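# Find the lighter check weight and put it on the red dish

## Task

Of the four check weights, one weighs less than the rest. Use the balance to find it, then set that weight lying flat on the red dish while the other three stay off the dish. With equal loads the balance's pointer sits over the white mark, and with unequal loads it leans toward the lighter pan. Nothing except the weights and the dish may end up toppled, and the balance must stay on the furniture it started on.

## Robot and tools

Robots: three identical i2rt Big YAM arms, arm1, arm2 and arm3. Each has six revolute joints, a two-finger gripper and a wrist camera, arm1_cam_wrist, arm2_cam_wrist or arm3_cam_wrist. Two fixed room cameras, room_a and room_b, view the scene. The hand can reach about 1.0 m from the joint1 axis. Each foot faces its own +x. Feet in the scene frame: arm1 at (-0.017, 1.211, 0.828), turned about 180 degrees, so it faces -y... roughly toward the others; arm2 at (0.095, -0.011, 0.883), also turned about 180 degrees; arm3 at (-0.083, -1.202, 0.816), near 0 degrees of yaw.

Frames: one scene frame for everything, origin on the floor, +z up, distances in metres. The hand point lies between the finger pads, about 1 cm behind the tips. In the hand's frame the fingers point along +z and open and close along y. Printed hand poses can be off, more so at long reach.

Joints (absolute radians, with the tolerance that counts as done): joint1_rad -2.879 to 2.879 (±0.045), turns the arm about its foot, positive is counter-clockwise seen from above, 0 is along the foot's +x. joint2_rad 0 to 3.141 (±0.14), shoulder; 0 points the upper arm back, larger raises and brings it forward. joint3_rad 0 to 3.019 (±0.09), elbow; 0 is fully folded. joint4_rad -1.692 to 1.57 (±0.055), hand pitch, positive tips fingers up. joint5_rad -1.57 to 1.57 (±0.03), sideways swing, positive toward the arm's right. joint6_rad -2.094 to 2.094 (±0.035), roll, positive clockwise seen from behind. gripper_m 0 to 0.093 (±0.003), fingertip gap in metres; each pad pushes about 50 to 64 N at most.

move: arguments arm1, arm2, arm3 and cameras. Each arm key holds that arm's own object; an arm you omit keeps its old command. Inside it:
- joints: an object of absolute targets keyed by joint name (any subset of the seven names above).
- target: one list of seven numbers, [x, y, z, qw, qx, qy, qz], an absolute hand pose in the scene frame (metres, unit quaternion), the same form the hand line prints. The hand travels a straight line from its current hand_target toward it. When target is given, joints may contain only gripper_m.
- speed: top speed of that straight path, 0.002 to 0.5 m/s (default 0.25); only allowed together with target. Rotation is capped at twice this value in rad/s.
- min_time_s: 0.1 to 8 s, the shortest duration for each joint motion of that arm; only alongside joints.
cameras: list of camera names or ["all"]; [] for none. An unknown key or camera name makes the call invalid; a value out of range gets it refused, and after a refusal the rest of that reply's move, wait and finished_scene calls are skipped. A move with no action returns the full state of all robots, the scene number and all images.

Hand paths last 0.5 to 10 s and all paths in one action finish together, paced by the slowest; an action never exceeds 15 s. The controller keeps each step's pose within 100 mm and 20 degrees of the measured hand, so hands lag, stray, overshoot speed near full stretch and often stop a centimetre or more off. Paths ignore obstacles and other arms. Joint moves run at per-joint speeds, so the hand can swing wide.

Result lines: "move" names each arm given a motion and says done or its worst status. joint_status and hand_status report how each motion ended: off_target (resting short, maybe still pushing), time_out (the joint keeps a nearby target and keeps pushing; resend its reported position to relax it), not_followed (a safety check withheld it; the arm may keep trying until given new targets). "joint command not followed" and "pose unreachable" flag those checks. on_its_own lists uncommanded behaviour; "held at" is a target, not a reading. hand_target is the hand pose at the held joint targets. Joint velocities are rad/s (gripper m/s); "within noise" means still. Joint torques are N m per arm joint, positive toward larger angles, include gravity, carry per-unit offsets, and torques 3 and 4 wrap at ±28. Arms under "as last shown" were not commanded and repeat old values. The pictures line gives image order; images may be slightly older than the state.

Gripper readings: closed on nothing it reads 0.000 to 0.003; in air it reads up to 0.003 wide. Gripping a hard part it reads up to 0.005 narrower (or up to 0.002 wider) than the part. Target about 0.005 below first-touch width for full force; open well above the reading to release.

wait: seconds from 0 to 10, optional cameras; commands nothing new and returns state.
zoom_image: camera (one of the five names) and region [x0, y0, x1, y1] in pixels of that camera's latest image, origin top-left, at most 504 by 504. Image size is 672x504 for all cameras.
finished_scene: scene is the current scene's number; it ends the scene permanently, so the goal must hold with no robot help.

Avoid: presses or hard hits between arms (closing on another arm's fingers counts; the self-collision check can be late and ignores fingers, housings and cameras); knocking anything off the work area or onto the floor; dropping parts from height, releasing moving parts, slamming fixed or heavy things, and hard sustained pushes. Arms keep pushing on contact. Holding loads, staying stretched or pushing at unreachable poses heats motors: a MOTOR HOT line appears at 85 °C, and at 100 °C an OVER-TEMPERATURE FAULT drops that arm for 30 to 60 s or more, with its keys then saying limit_stop_at_motor_heat; resend targets afterward. Loose objects can occasionally be nudged by outside pushes.

Each tool is called after "Call:" by a JSON object that holds its "api" and its "payload".

## Session

Call:
{"api": "move", "payload": {}}

Scene clock: 0.00 s.
Joint torques (N m): no reading
Heat: arm1: hottest joint2_rad 37 °C; arm2: hottest joint2_rad 31 °C; arm3: hottest joint2_rad 36 °C.
Joint velocities: within noise
arm1.joint_positions: joint1_rad=+0.463 joint2_rad=+0.615 joint3_rad=+1.490 joint4_rad=-1.383 joint5_rad=+0.276 joint6_rad=+0.395 gripper_m=+0.09396
arm1.joint_status: not commanded
arm1.hand: x=-0.2166 y=+1.1519 z=+1.4100 quat_wxyz=(-0.119, -0.855, +0.016, +0.505) (m; scene frame)
arm1.hand_target: x=-0.2135 y=+1.1537 z=+1.4229 quat_wxyz=(-0.125, -0.847, +0.018, +0.516) (m; scene frame)
arm1.hand_status: not commanded
arm2.joint_positions: joint1_rad=+0.482 joint2_rad=+0.585 joint3_rad=+1.357 joint4_rad=-1.462 joint5_rad=+0.226 joint6_rad=+0.023 gripper_m=+0.09396
arm2.joint_status: not commanded
arm2.hand: x=-0.1095 y=-0.0683 z=+1.3892 quat_wxyz=(-0.010, +0.891, +0.138, -0.433) (m; scene frame)
arm2.hand_target: x=-0.1075 y=-0.0675 z=+1.4001 quat_wxyz=(-0.007, +0.885, +0.136, -0.444) (m; scene frame)
arm2.hand_status: not commanded
arm3.joint_positions: joint1_rad=-0.065 joint2_rad=+0.649 joint3_rad=+1.390 joint4_rad=-1.161 joint5_rad=-0.034 joint6_rad=-0.702 gripper_m=+0.09396
arm3.joint_status: not commanded
arm3.hand: x=-0.3410 y=-1.1470 z=+1.3892 quat_wxyz=(-0.236, +0.811, +0.203, -0.495) (m; scene frame)
arm3.hand_target: x=-0.3379 y=-1.1478 z=+1.4005 quat_wxyz=(-0.241, +0.804, +0.201, -0.504) (m; scene frame)
arm3.hand_status: not commanded
pictures: arm1_cam_wrist, arm2_cam_wrist, arm3_cam_wrist, room_a, room_b

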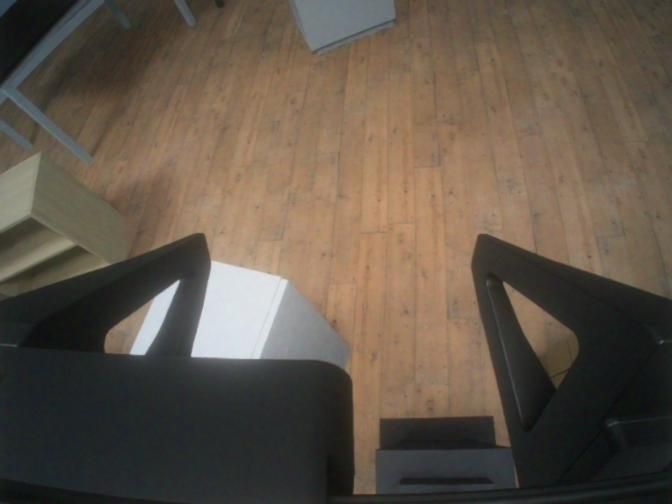

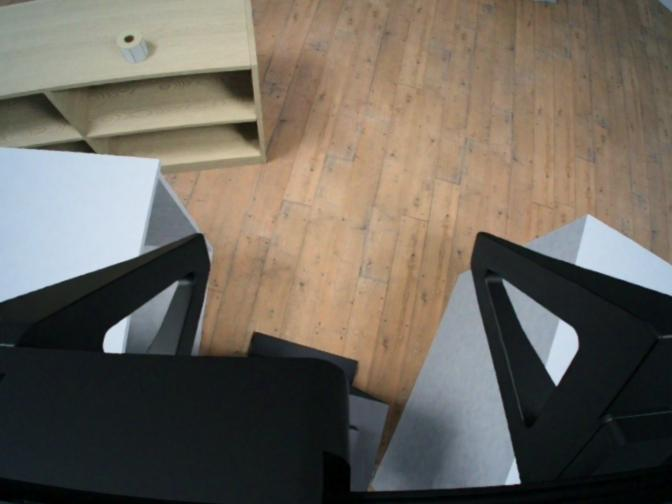

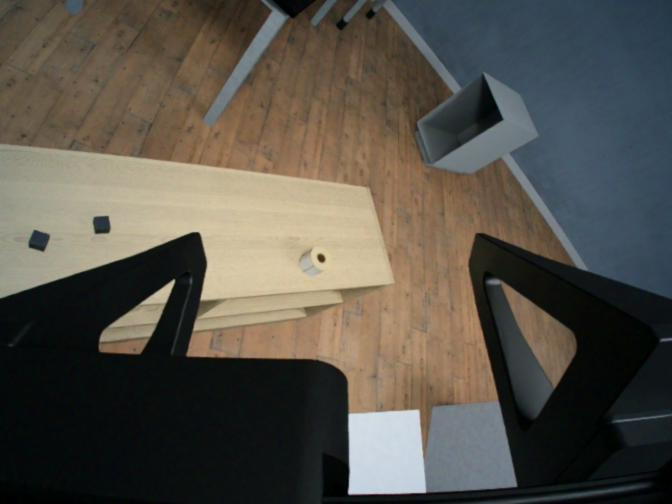

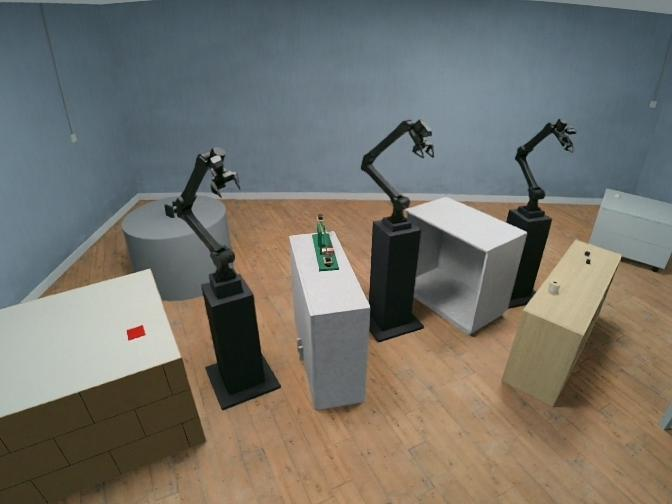

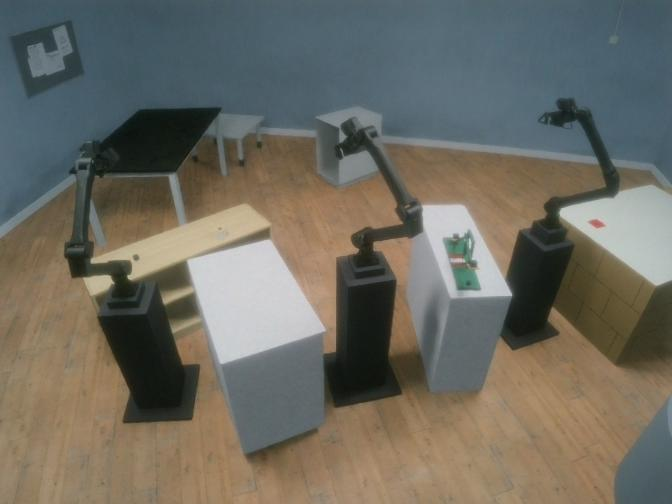

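Call:
{"api": "zoom_image", "payload": {"camera": "room_a", "region": [270, 190, 390, 290]}}

Call:
{"api": "zoom_image", "payload": {"camera": "room_b", "region": [410, 200, 530, 300]}}

Call:
{"api": "zoom_image", "payload": {"camera": "room_a", "region": [520, 230, 640, 330]}}

Call:
{"api": "zoom_image", "payload": {"camera": "arm3_cam_wrist", "region": [0, 140, 400, 320]}}

Call:
{"api": "zoom_image", "payload": {"camera": "room_b", "region": [80, 190, 340, 360]}}

Call:
{"api": "zoom_image", "payload": {"camera": "room_b", "region": [550, 190, 670, 290]}}

Scaled by 4.200 from the camera's 672x504 image, which has a finer 960x720 frame.

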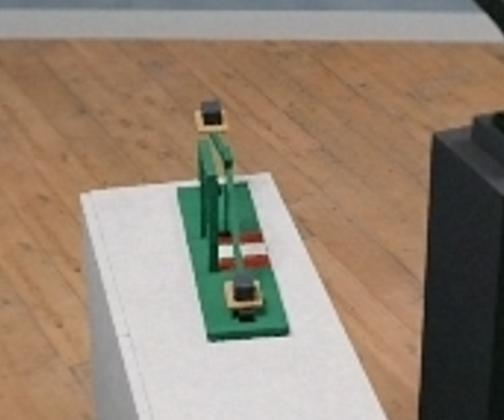

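Scaled by 4.200 from the camera's 672x504 image, which has a finer 960x720 frame.

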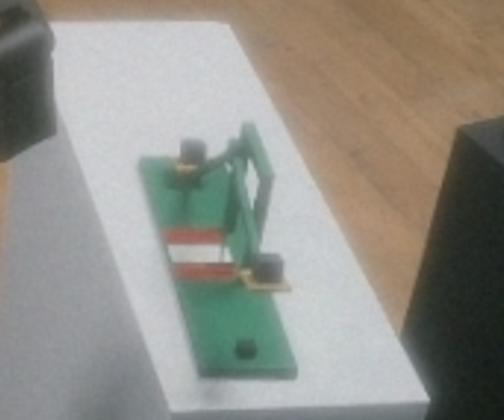

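Scaled by 4.200 from the camera's 672x504 image, which has a finer 960x720 frame.

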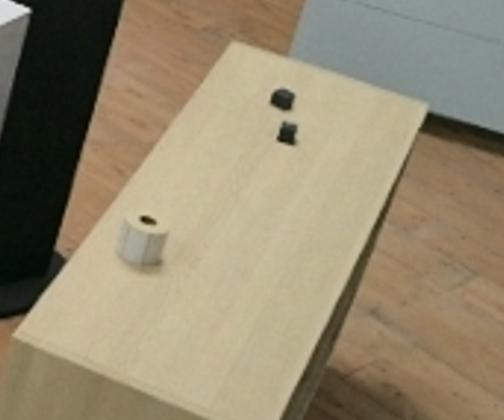

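Scaled by 1.260 from the camera's 672x504 image, which has a finer 960x720 frame.

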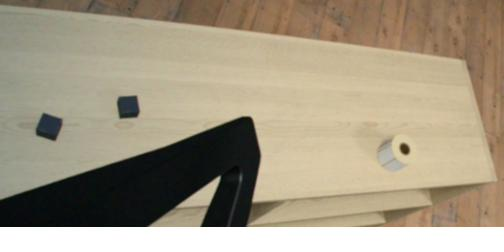

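Scaled by 1.938 from the camera's 672x504 image, which has a finer 960x720 frame.

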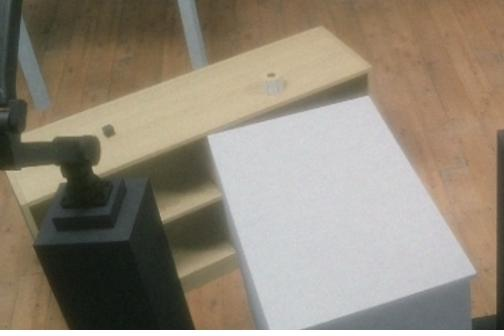

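Scaled by 4.200 from the camera's 672x504 image, which has a finer 960x720 frame.

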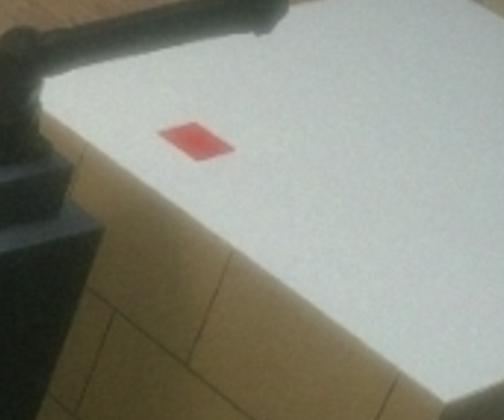

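Call:
{"api": "move", "payload": {"arm1": {"joints": {"joint1_rad": 1.75, "joint2_rad": 1.6, "joint3_rad": 1.85, "joint4_rad": -1.45, "joint5_rad": 0, "joint6_rad": 0}}, "cameras": ["arm1_cam_wrist", "room_a"]}}

Scene clock: 6.63 s.
Joint torques (N m): arm1=[-1.03 -12.28 14.09 0.7 0.11 -0.21] | arm2=[1.38 2.08 11.06 1.94 0.08 0.11] | arm3=[-1.14 0.5 8.79 2.1 0 0.02]
Heat: arm1: hottest joint2_rad 37 °C; arm2: hottest joint2_rad 31 °C; arm3: hottest joint2_rad 36 °C.
move: arm1 done
Joint velocities: within noise
arm1.joint_positions: joint1_rad=+1.758 joint2_rad=+1.616 joint3_rad=+1.808 joint4_rad=-1.443 joint5_rad=-0.001 joint6_rad=+0.012 gripper_m=+0.09397
arm1.joint_status: all done
arm1.hand: x=+0.1225 y=+0.6706 z=+1.1730 quat_wxyz=(-0.125, -0.611, -0.776, +0.100) (m; scene frame)
arm1.hand_target: x=+0.1183 y=+0.6685 z=+1.2006 quat_wxyz=(-0.144, -0.606, -0.773, +0.118) (m; scene frame)
arm1.hand_status: not commanded
arm2, arm3: as last shown
arm3.hand_target: x=-0.3379 y=-1.1478 z=+1.4005 quat_wxyz=(-0.241, +0.805, +0.201, -0.504) (m; scene frame)
pictures: arm1_cam_wrist, room_a
camera_calibration:
arm1_cam_wrist: T_world_to_cam=[[-0.97183, -0.235619, 0.00557706, 0.270463], [-0.222316, 0.924303, 0.310226, -0.953405], [-0.0782499, 0.300247, -0.950647, 1.05096], [0, 0, 0, 1]] pos_world=[0.133124, 0.629415, 1.29335]

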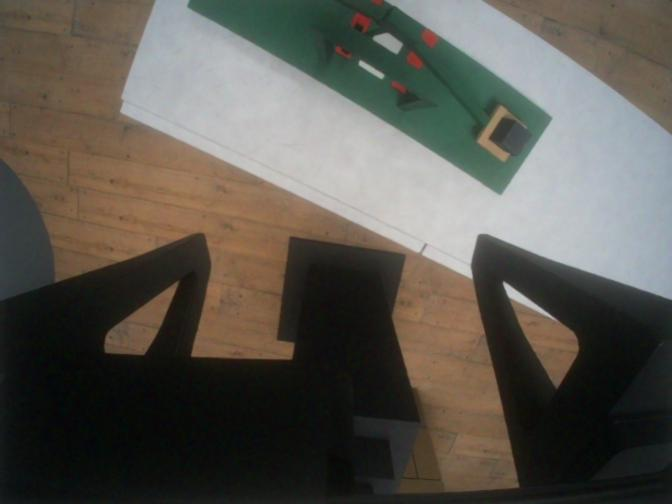

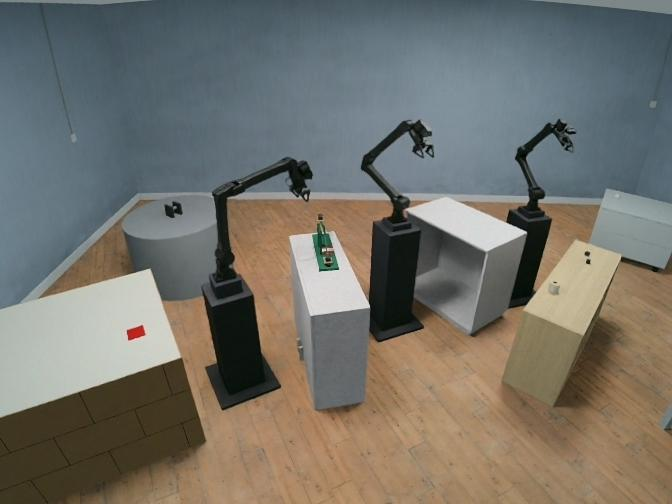

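Call:
{"api": "move", "payload": {"arm1": {"joints": {"joint1_rad": 1.93, "joint2_rad": 2.1, "joint3_rad": 2.42, "joint4_rad": -1.6}}, "cameras": ["arm1_cam_wrist"]}}

Call:
{"api": "zoom_image", "payload": {"camera": "arm1_cam_wrist", "region": [120, 0, 560, 320]}}

Scene clock: 9.57 s.
Joint torques (N m): arm1=[-1.85 -18.84 14.17 0.46 0.06 -0.23] | arm2=[1.26 2.2 10.93 1.89 0.08 0.11] | arm3=[-1.2 0.38 8.83 2.04 0 0.01]
Heat: arm1: hottest joint2_rad 38 °C; arm2: hottest joint2_rad 31 °C; arm3: hottest joint2_rad 36 °C.
move: arm1 done
Joint velocities: within noise
arm1.joint_positions: joint1_rad=+1.940 joint2_rad=+2.120 joint3_rad=+2.372 joint4_rad=-1.593 joint5_rad=-0.001 joint6_rad=+0.012 gripper_m=+0.09397
arm1.joint_status: all done
arm1.hand: x=+0.2779 y=+0.5728 z=+1.1009 quat_wxyz=(-0.095, -0.541, -0.833, +0.065) (m; scene frame)
arm1.hand_target: x=+0.2723 y=+0.5686 z=+1.1352 quat_wxyz=(-0.120, -0.538, -0.830, +0.083) (m; scene frame)
arm1.hand_status: not commanded
arm2, arm3: as last shown
pictures: arm1_cam_wrist
camera_calibration:
arm1_cam_wrist: T_world_to_cam=[[-0.913141, -0.407569, 0.00778505, 0.478623], [-0.371496, 0.839879, 0.395719, -0.810458], [-0.167822, 0.358456, -0.918338, 0.979947], [0, 0, 0, 1]] pos_world=[0.300425, 0.524492, 1.21691]

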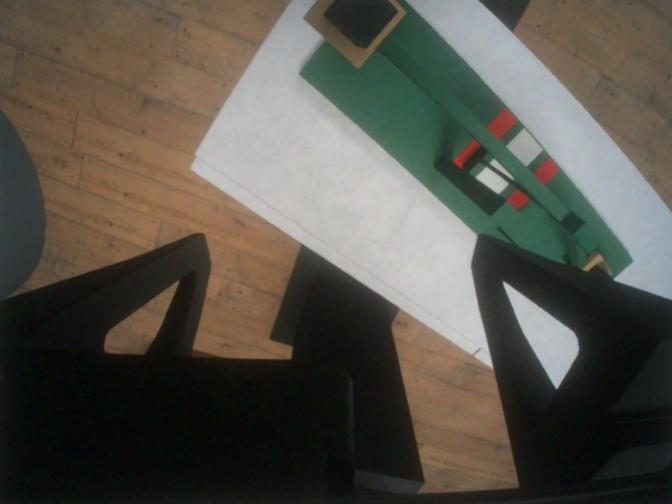

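Scaled by 1.145 from the camera's 672x504 image, which has a finer 960x720 frame.

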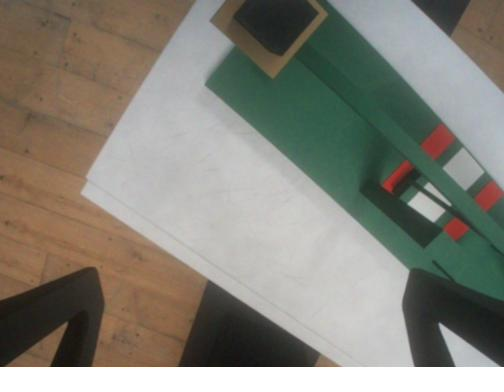

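Call:
{"api": "zoom_image", "payload": {"camera": "arm1_cam_wrist", "region": [290, 0, 420, 100]}}

Call:
{"api": "move", "payload": {"arm1": {"joints": {"joint4_rad": -1.3}}, "cameras": ["arm1_cam_wrist"]}}

Call:
{"api": "zoom_image", "payload": {"camera": "arm1_cam_wrist", "region": [270, 0, 470, 150]}}

Scaled by 3.877 from the camera's 672x504 image, which has a finer 960x720 frame.

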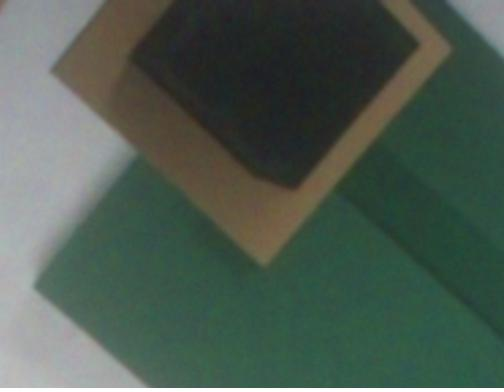

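Scene clock: 11.70 s.
Joint torques (N m): arm1=[-1.32 -19.19 14.46 1.87 0.09 -0.2] | arm2=[1.73 2.08 11.03 1.91 0.11 0.1] | arm3=[-1.32 0.44 8.79 2.1 -0.01 0.01]
Heat: arm1: hottest joint2_rad 38 °C; arm2: hottest joint2_rad 31 °C; arm3: hottest joint2_rad 36 °C.
move: arm1 done
Joint velocities: within noise
arm1.joint_positions: joint1_rad=+1.940 joint2_rad=+2.120 joint3_rad=+2.372 joint4_rad=-1.316 joint5_rad=-0.001 joint6_rad=+0.012 gripper_m=+0.09397
arm1.joint_status: all done
arm1.hand: x=+0.3048 y=+0.5147 z=+1.1257 quat_wxyz=(-0.210, -0.527, -0.812, +0.138) (m; scene frame)
arm1.hand_target: x=+0.2999 y=+0.5076 z=+1.1668 quat_wxyz=(-0.243, -0.519, -0.803, +0.162) (m; scene frame)
arm1.hand_status: not commanded
arm2, arm3: as last shown
pictures: arm1_cam_wrist
camera_calibration:
arm1_cam_wrist: T_world_to_cam=[[-0.91294, -0.408063, 0.00503347, 0.48265], [-0.40408, 0.905616, 0.128759, -0.484837], [-0.0571002, 0.115515, -0.991663, 1.20181], [0, 0, 0, 1]] pos_world=[0.313341, 0.4972, 1.25179]

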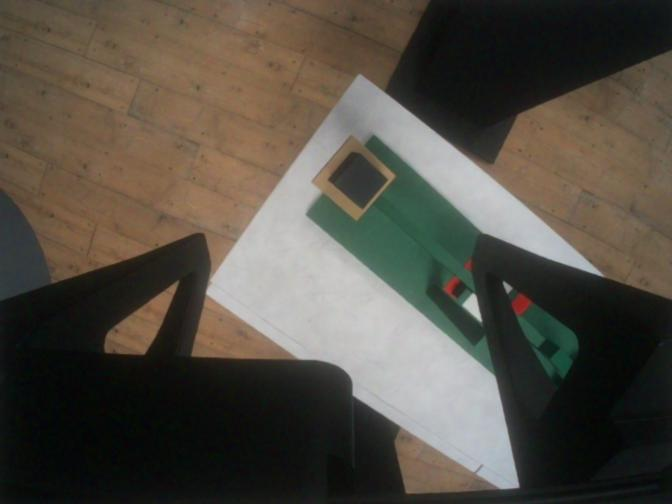

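Scaled by 2.520 from the camera's 672x504 image, which has a finer 960x720 frame.

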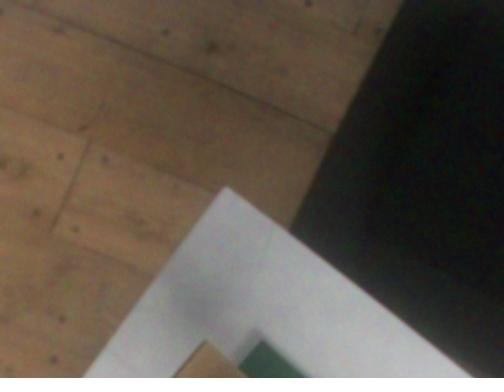

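Call:
{"api": "zoom_image", "payload": {"camera": "arm1_cam_wrist", "region": [300, 120, 410, 230]}}

Scaled by 4.582 from the camera's 672x504 image, which has a finer 960x720 frame.

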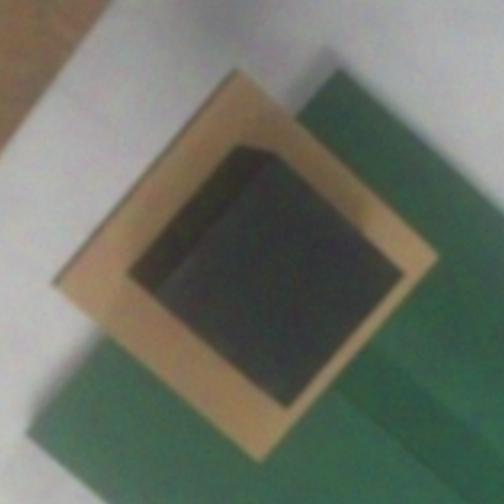

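Call:
{"api": "move", "payload": {"arm1": {"target": [0.2985, 0.553, 1.02, -0.279, -0.779, -0.537, 0.163]}, "cameras": ["arm1_cam_wrist", "room_a", "room_b"]}}

Call:
{"api": "zoom_image", "payload": {"camera": "room_b", "region": [410, 180, 550, 300]}}

Call:
{"api": "zoom_image", "payload": {"camera": "room_a", "region": [250, 160, 390, 280]}}

Scene clock: 16.90 s.
Joint torques (N m): arm1=[0.26 -18.02 11.14 1.85 0.31 0] | arm2=[1.44 2.2 10.93 1.98 0.08 0.1] | arm3=[-1.2 0.44 8.81 2.07 0 0.01]
Heat: arm1: hottest joint3_rad 40 °C; arm2: hottest joint3_rad 32 °C; arm3: hottest joint2_rad 36 °C.
move: arm1 off_target
Joint velocities: within noise
arm1.joint_positions: joint1_rad=+2.001 joint2_rad=+1.953 joint3_rad=+1.715 joint4_rad=-0.781 joint5_rad=+0.247 joint6_rad=+0.777 gripper_m=+0.09398
arm1.joint_status: not commanded
arm1.hand: x=+0.2876 y=+0.5529 z=+0.9891 quat_wxyz=(-0.249, -0.784, -0.546, +0.162) (m; scene frame)
arm1.hand_target: x=+0.2981 y=+0.5536 z=+1.0198 quat_wxyz=(-0.279, -0.779, -0.537, +0.162) (m; scene frame)
arm1.hand_status: off_target (0.033 m and 3.6 deg from the pose sent, 0.113 m and 43.8 deg at the start)
arm2, arm3: as last shown
pictures: arm1_cam_wrist, room_a, room_b
camera_calibration:
arm1_cam_wrist: T_world_to_cam=[[-0.93664, 0.279808, -0.210742, 0.323057], [0.271581, 0.960037, 0.0676261, -0.672749], [0.221242, 0.00610772, -0.9752, 1.02508], [0, 0, 0, 1]] pos_world=[0.258504, 0.549209, 1.11323]

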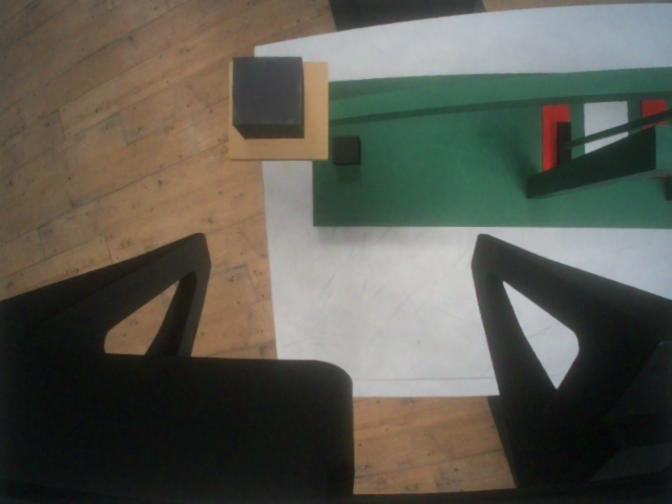

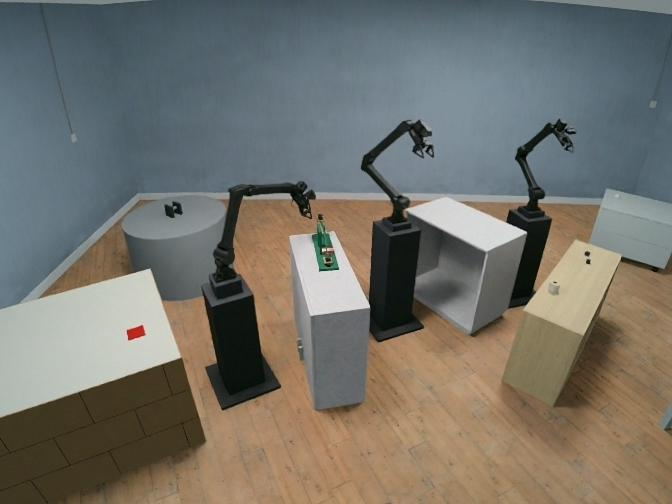

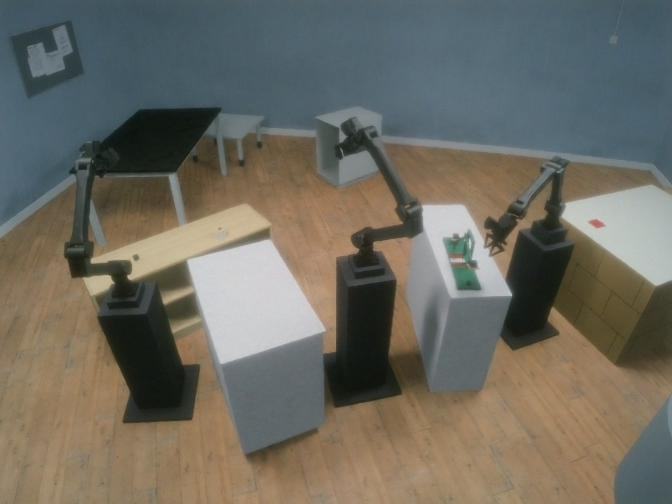

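Scaled by 3.600 from the camera's 672x504 image, which has a finer 960x720 frame.

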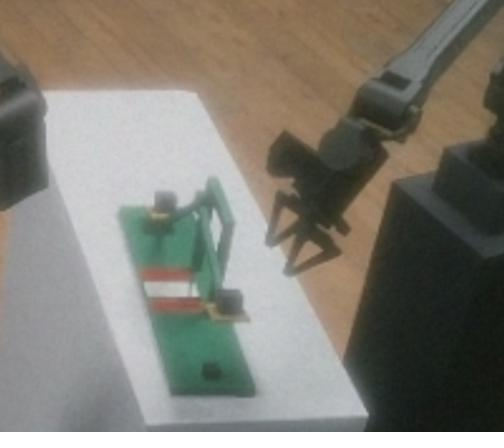

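Scaled by 3.600 from the camera's 672x504 image, which has a finer 960x720 frame.

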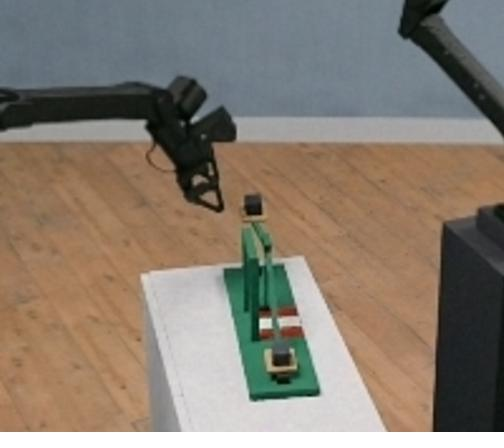

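Call:
{"api": "move", "payload": {"arm1": {"target": [0.318, 0.508, 1.016, -0.279, -0.779, -0.537, 0.163], "speed": 0.12}, "cameras": ["arm1_cam_wrist", "room_a", "room_b"]}}

Call:
{"api": "zoom_image", "payload": {"camera": "room_b", "region": [430, 210, 530, 310]}}

Call:
{"api": "zoom_image", "payload": {"camera": "room_a", "region": [270, 180, 370, 280]}}

Scene clock: 19.27 s.
Joint torques (N m): arm1=[0.56 -16.38 15.69 0.96 0.22 -0.04] | arm2=[1.32 2.26 10.97 1.95 0.06 0.11] | arm3=[-1.08 0.5 8.77 2.06 -0.01 0.01]
Heat: arm1: hottest joint3_rad 40 °C; arm2: hottest joint3_rad 32 °C; arm3: hottest joint2_rad 36 °C.
move: arm1 off_target
Joint velocities: within noise
arm1.joint_positions: joint1_rad=+2.001 joint2_rad=+2.042 joint3_rad=+1.864 joint4_rad=-0.822 joint5_rad=+0.247 joint6_rad=+0.777 gripper_m=+0.09398
arm1.joint_status: not commanded
arm1.hand: x=+0.3051 y=+0.5203 z=+0.9951 quat_wxyz=(-0.259, -0.782, -0.543, +0.163) (m; scene frame)
arm1.hand_target: x=+0.3174 y=+0.5095 z=+1.0162 quat_wxyz=(-0.280, -0.779, -0.537, +0.163) (m; scene frame)
arm1.hand_status: off_target (0.028 m and 2.5 deg from the pose sent, 0.060 m and 3.6 deg at the start)
arm2, arm3: as last shown
pictures: arm1_cam_wrist, room_a, room_b
camera_calibration:
arm1_cam_wrist: T_world_to_cam=[[-0.934553, 0.276047, -0.22452, 0.364825], [0.271042, 0.961082, 0.053449, -0.632939], [0.230536, -0.0109035, -0.973003, 1.03114], [0, 0, 0, 1]] pos_world=[0.274787, 0.518841, 1.11904]

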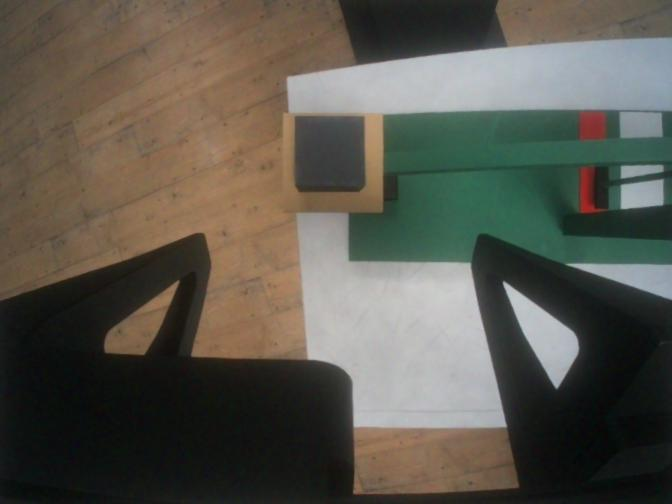

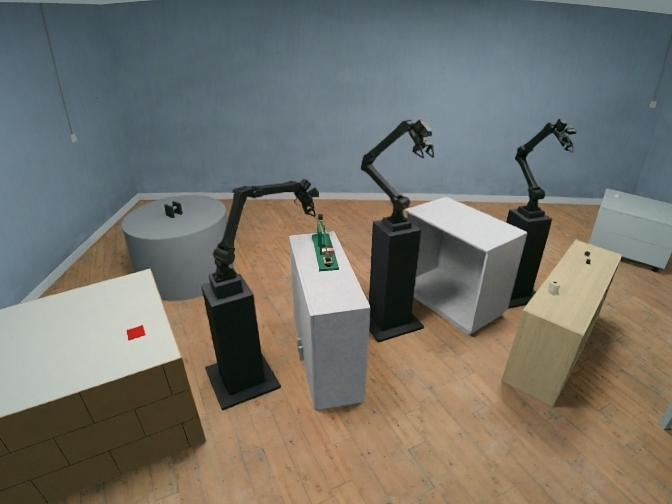

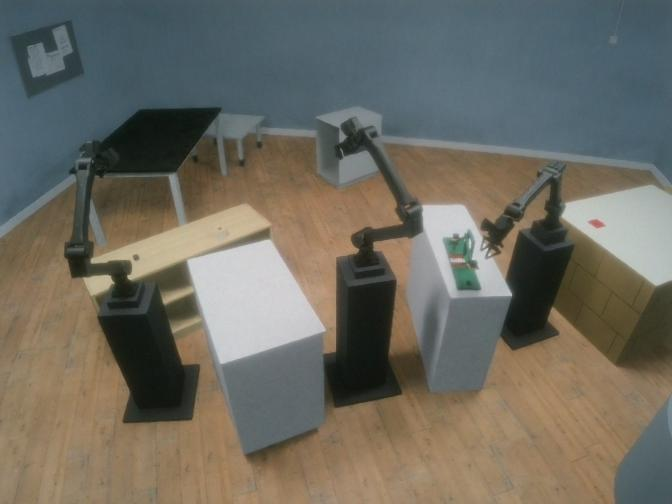

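Scaled by 5.040 from the camera's 672x504 image, which has a finer 960x720 frame.

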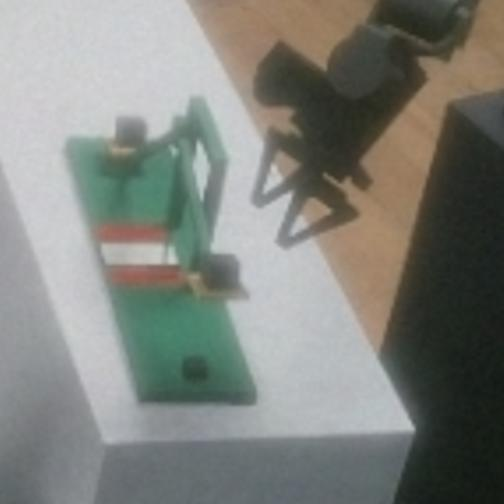

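Scaled by 5.040 from the camera's 672x504 image, which has a finer 960x720 frame.

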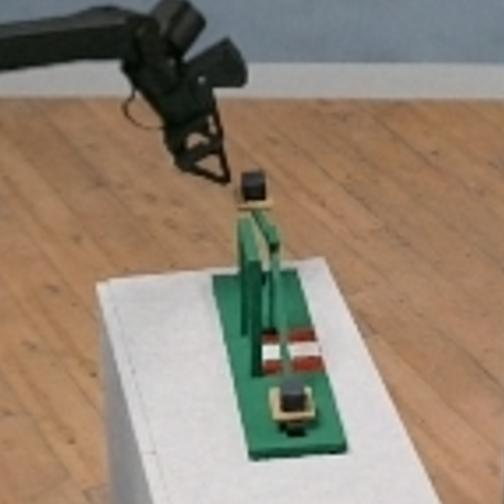

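Call:
{"api": "move", "payload": {"arm1": {"target": [0.320, 0.466, 0.974, -0.279, -0.779, -0.537, 0.163], "speed": 0.08}, "cameras": ["arm1_cam_wrist", "room_a", "room_b"]}}

Call:
{"api": "zoom_image", "payload": {"camera": "room_b", "region": [430, 210, 530, 310]}}

Call:
{"api": "zoom_image", "payload": {"camera": "room_a", "region": [270, 180, 370, 280]}}

Scene clock: 21.33 s.
Joint torques (N m): arm1=[-1.38 -17.85 15.65 1.69 0.13 -0.22] | arm2=[1.38 2.08 10.99 1.98 0.08 0.11] | arm3=[-1.14 0.5 8.77 2.07 -0.01 0.02]
Heat: arm1: hottest joint3_rad 41 °C; arm2: hottest joint3_rad 33 °C; arm3: hottest joint2_rad 36 °C.
move: arm1 off_target
Joint velocities: within noise
arm1.joint_positions: joint1_rad=+1.996 joint2_rad=+2.173 joint3_rad=+1.977 joint4_rad=-0.815 joint5_rad=+0.236 joint6_rad=+0.777 gripper_m=+0.09398
arm1.joint_status: not commanded
arm1.hand: x=+0.3197 y=+0.4890 z=+0.9534 quat_wxyz=(-0.254, -0.784, -0.544, +0.158) (m; scene frame)
arm1.hand_target: x=+0.3188 y=+0.4680 z=+0.9743 quat_wxyz=(-0.279, -0.779, -0.537, +0.163) (m; scene frame)
arm1.hand_status: off_target (0.031 m and 3.1 deg from the pose sent, 0.060 m and 2.5 deg at the start)
arm2, arm3: as last shown
pictures: arm1_cam_wrist, room_a, room_b
camera_calibration:
arm1_cam_wrist: T_world_to_cam=[[-0.934353, 0.277804, -0.223179, 0.375587], [0.26933, 0.960631, 0.0681868, -0.617902], [0.233335, 0.00360192, -0.97239, 0.97828], [0, 0, 0, 1]] pos_world=[0.289083, 0.485713, 1.07723]

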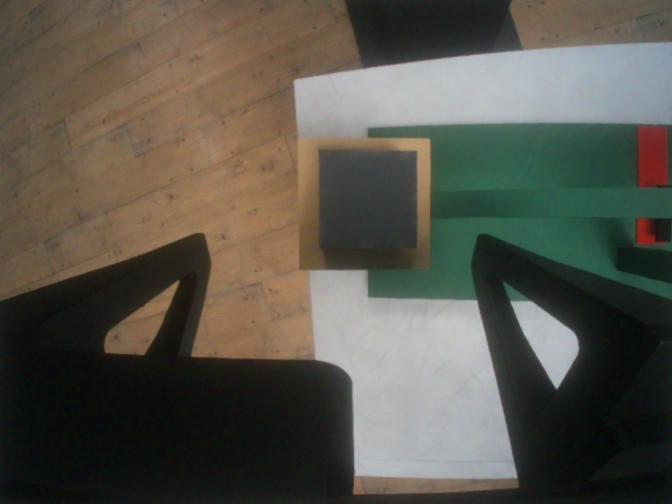

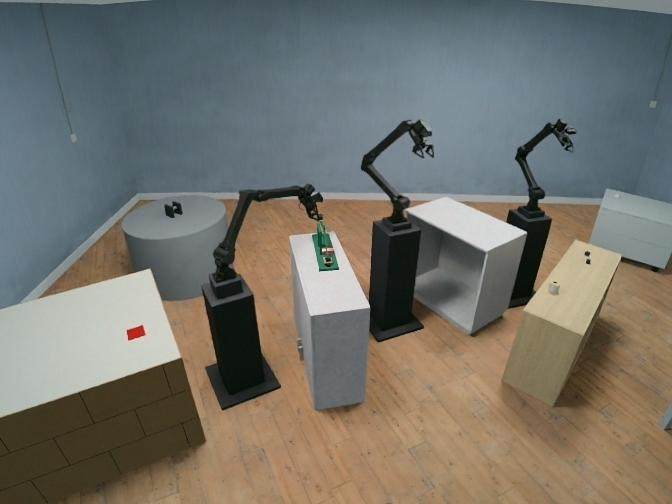

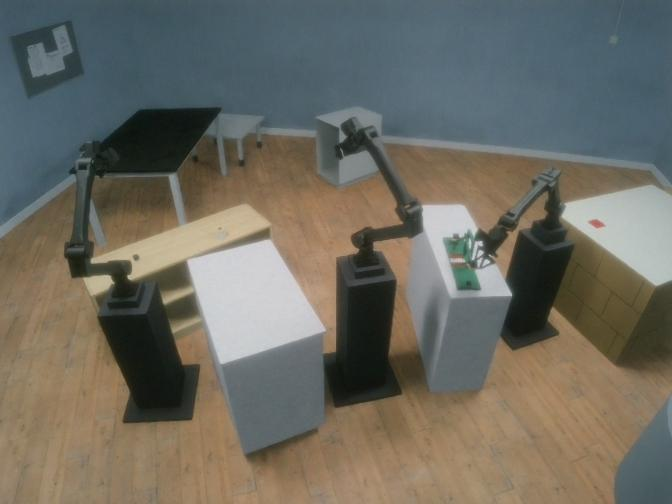

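Scaled by 5.040 from the camera's 672x504 image, which has a finer 960x720 frame.

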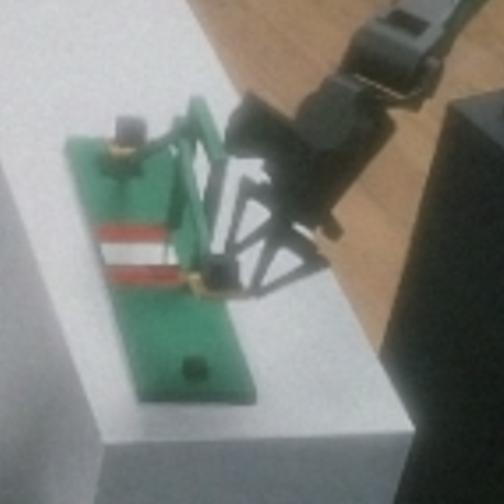

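Scaled by 5.040 from the camera's 672x504 image, which has a finer 960x720 frame.

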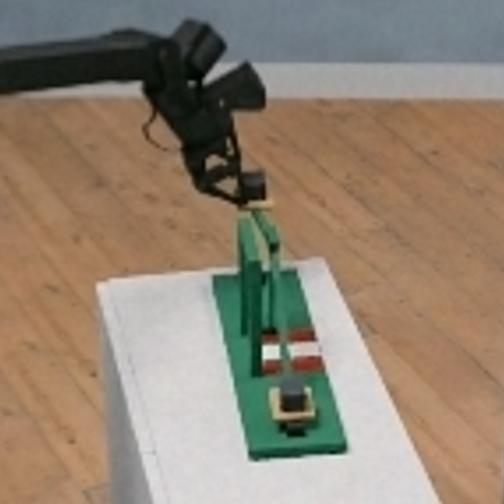

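Call:
{"api": "move", "payload": {"arm1": {"target": [0.307, 0.4545, 0.967, -0.279, -0.779, -0.537, 0.163], "speed": 0.06}, "cameras": ["arm1_cam_wrist", "room_a"]}}

Call:
{"api": "zoom_image", "payload": {"camera": "room_a", "region": [280, 180, 360, 260]}}

Scene clock: 22.97 s.
Joint torques (N m): arm1=[-1.85 -17.03 15.65 1.88 0.21 -0.26] | arm2=[1.38 2.2 10.97 1.96 0.08 0.11] | arm3=[-1.08 0.38 8.81 2.09 -0.02 0.01]
Heat: arm1: hottest joint3_rad 41 °C; arm2: hottest joint3_rad 33 °C; arm3: hottest joint2_rad 36 °C.
move: arm1 off_target
Joint velocities: within noise
arm1.joint_positions: joint1_rad=+1.972 joint2_rad=+2.188 joint3_rad=+1.990 joint4_rad=-0.807 joint5_rad=+0.221 joint6_rad=+0.759 gripper_m=+0.09398
arm1.joint_status: not commanded
arm1.hand: x=+0.3066 y=+0.4772 z=+0.9490 quat_wxyz=(-0.255, -0.784, -0.543, +0.157) (m; scene frame)
arm1.hand_target: x=+0.3061 y=+0.4564 z=+0.9673 quat_wxyz=(-0.279, -0.779, -0.537, +0.163) (m; scene frame)
arm1.hand_status: off_target (0.029 m and 3.0 deg from the pose sent, 0.039 m and 3.1 deg at the start)
arm2, arm3: as last shown
pictures: arm1_cam_wrist, room_a
camera_calibration:
arm1_cam_wrist: T_world_to_cam=[[-0.93312, 0.278901, -0.226941, 0.368386], [0.270359, 0.960316, 0.0685448, -0.603238], [0.237052, 0.00260503, -0.971493, 0.975584], [0, 0, 0, 1]] pos_world=[0.275575, 0.474015, 1.07272]

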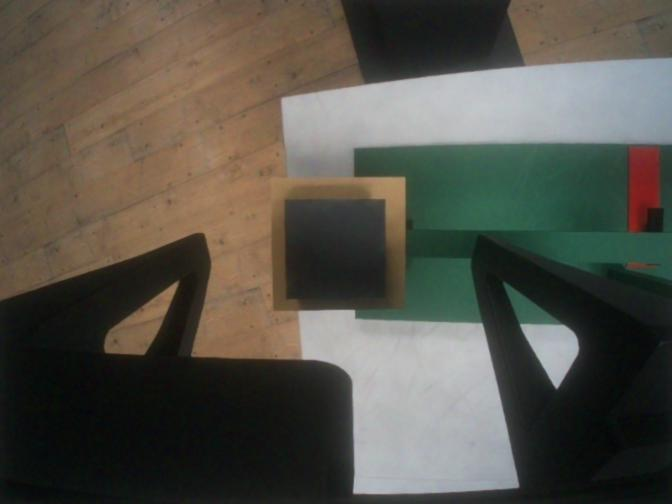

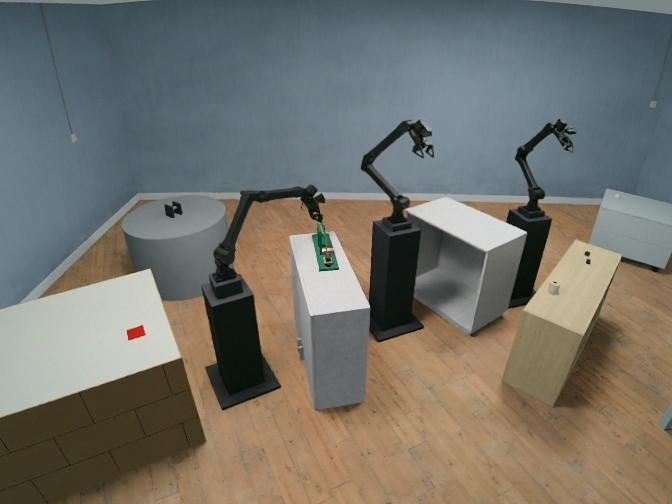

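Scaled by 6.300 from the camera's 672x504 image, which has a finer 960x720 frame.

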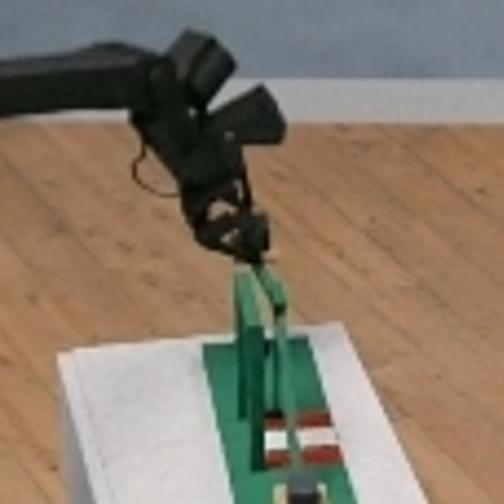

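Call:
{"api": "move", "payload": {"arm1": {"joints": {"gripper_m": 0.022}}, "cameras": ["arm1_cam_wrist"]}}

Scene clock: 24.00 s.
Joint torques (N m): arm1=[-1.44 -17.03 15.51 1.77 0.21 -0.23] | arm2=[1.38 2.2 11.03 1.89 0.08 0.11] | arm3=[-1.08 0.5 8.77 2.07 -0.01 0]
Heat: arm1: hottest joint3_rad 42 °C; arm2: hottest joint3_rad 33 °C; arm3: hottest joint2_rad 36 °C.
move: arm1 off_target
Joint velocities: within noise
arm1.joint_positions: joint1_rad=+1.972 joint2_rad=+2.188 joint3_rad=+1.990 joint4_rad=-0.806 joint5_rad=+0.220 joint6_rad=+0.758 gripper_m=+0.03032
arm1.joint_status: gripper_m off_target (ended at +0.03035, target +0.02200)
arm1.hand: x=+0.3068 y=+0.4772 z=+0.9484 quat_wxyz=(-0.255, -0.784, -0.544, +0.156) (m; scene frame)
arm1.hand_target: x=+0.3061 y=+0.4565 z=+0.9675 quat_wxyz=(-0.279, -0.779, -0.537, +0.163) (m; scene frame)
arm1.hand_status: not commanded
arm2.joint_positions: joint1_rad=+0.482 joint2_rad=+0.585 joint3_rad=+1.357 joint4_rad=-1.462 joint5_rad=+0.226 joint6_rad=+0.023 gripper_m=+0.09396
arm2.joint_status: not commanded
arm2.hand: x=-0.1095 y=-0.0683 z=+1.3892 quat_wxyz=(-0.010, +0.891, +0.138, -0.433) (m; scene frame)
arm2.hand_target: x=-0.1075 y=-0.0675 z=+1.4001 quat_wxyz=(-0.007, +0.885, +0.136, -0.444) (m; scene frame)
arm2.hand_status: not commanded
arm3.joint_positions: joint1_rad=-0.065 joint2_rad=+0.649 joint3_rad=+1.390 joint4_rad=-1.161 joint5_rad=-0.034 joint6_rad=-0.702 gripper_m=+0.09396
arm3.joint_status: not commanded
arm3.hand: x=-0.3410 y=-1.1470 z=+1.3892 quat_wxyz=(-0.236, +0.811, +0.203, -0.495) (m; scene frame)
arm3.hand_target: x=-0.3379 y=-1.1478 z=+1.4005 quat_wxyz=(-0.241, +0.805, +0.201, -0.504) (m; scene frame)
arm3.hand_status: not commanded
pictures: arm1_cam_wrist
camera_calibration:
arm1_cam_wrist: T_world_to_cam=[[-0.933426, 0.278085, -0.226682, 0.368687], [0.269393, 0.960551, 0.0690671, -0.603462], [0.236946, 0.00340251, -0.971517, 0.97463], [0, 0, 0, 1]] pos_world=[0.275776, 0.473814, 1.07212]

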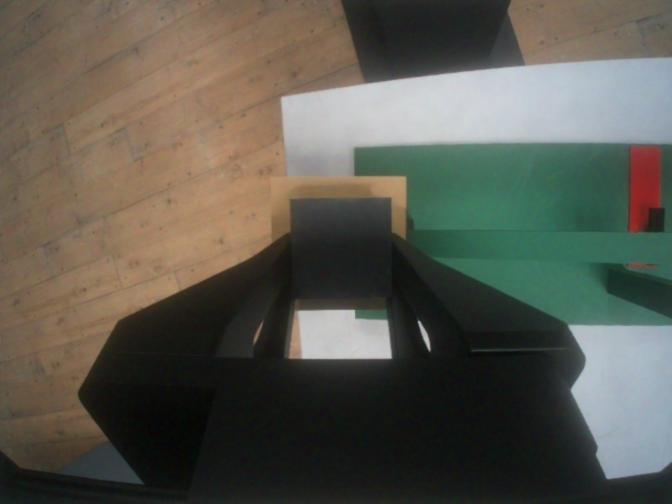

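Call:
{"api": "move", "payload": {"arm1": {"target": [0.300, 0.462, 1.06, -0.279, -0.779, -0.537, 0.163], "speed": 0.12}, "cameras": ["arm1_cam_wrist", "room_a"]}}

Scene clock: 25.80 s.
Joint torques (N m): arm1=[-1.61 -21.19 16.49 0.84 0.15 -0.22] | arm2=[1.67 2.08 10.92 1.92 0.08 0.11] | arm3=[-1.14 0.38 8.8 2.1 -0.01 0.01]
Heat: arm1: hottest joint3_rad 43 °C; arm2: hottest joint3_rad 33 °C; arm3: hottest joint2_rad 36 °C.
move: arm1 off_target
Joint velocities: within noise
arm1.joint_positions: joint1_rad=+1.969 joint2_rad=+2.186 joint3_rad=+2.118 joint4_rad=-0.986 joint5_rad=+0.219 joint6_rad=+0.754 gripper_m=+0.03032
arm1.joint_status: not commanded
arm1.hand: x=+0.3033 y=+0.4804 z=+0.9927 quat_wxyz=(-0.231, -0.788, -0.550, +0.153) (m; scene frame)
arm1.hand_target: x=+0.2983 y=+0.4662 z=+1.0599 quat_wxyz=(-0.280, -0.779, -0.537, +0.164) (m; scene frame)
arm1.hand_status: off_target (0.070 m and 5.9 deg from the pose sent, 0.113 m and 3.0 deg at the start)
arm2, arm3: as last shown
pictures: arm1_cam_wrist, room_a
camera_calibration:
arm1_cam_wrist: T_world_to_cam=[[-0.938289, 0.287187, -0.192712, 0.337913], [0.27128, 0.956759, 0.104975, -0.64311], [0.214527, 0.046218, -0.975624, 1.00876], [0, 0, 0, 1]] pos_world=[0.275118, 0.471634, 1.1168]

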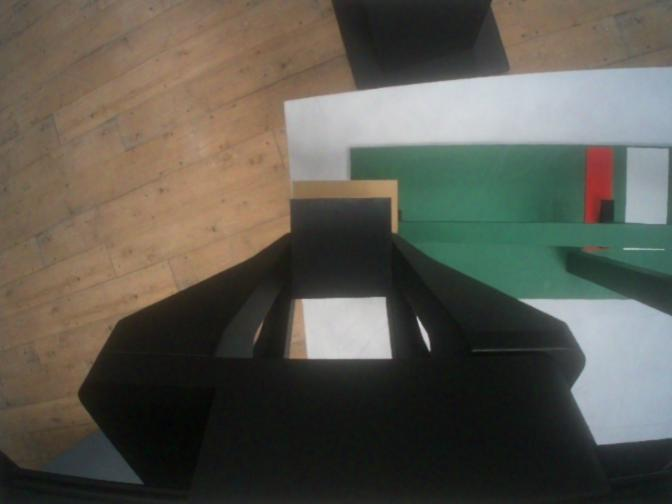

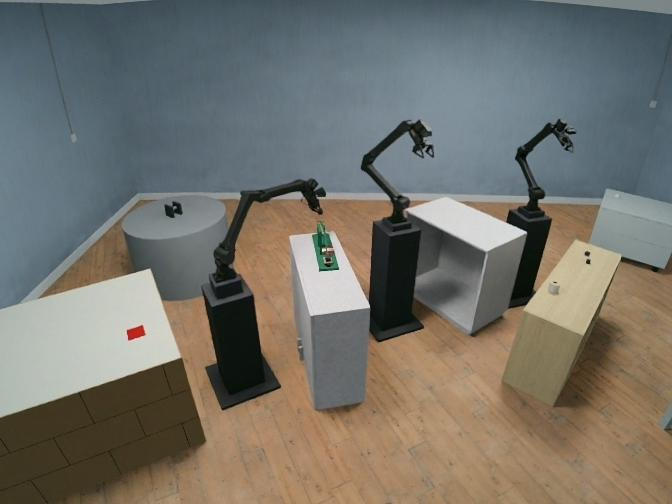

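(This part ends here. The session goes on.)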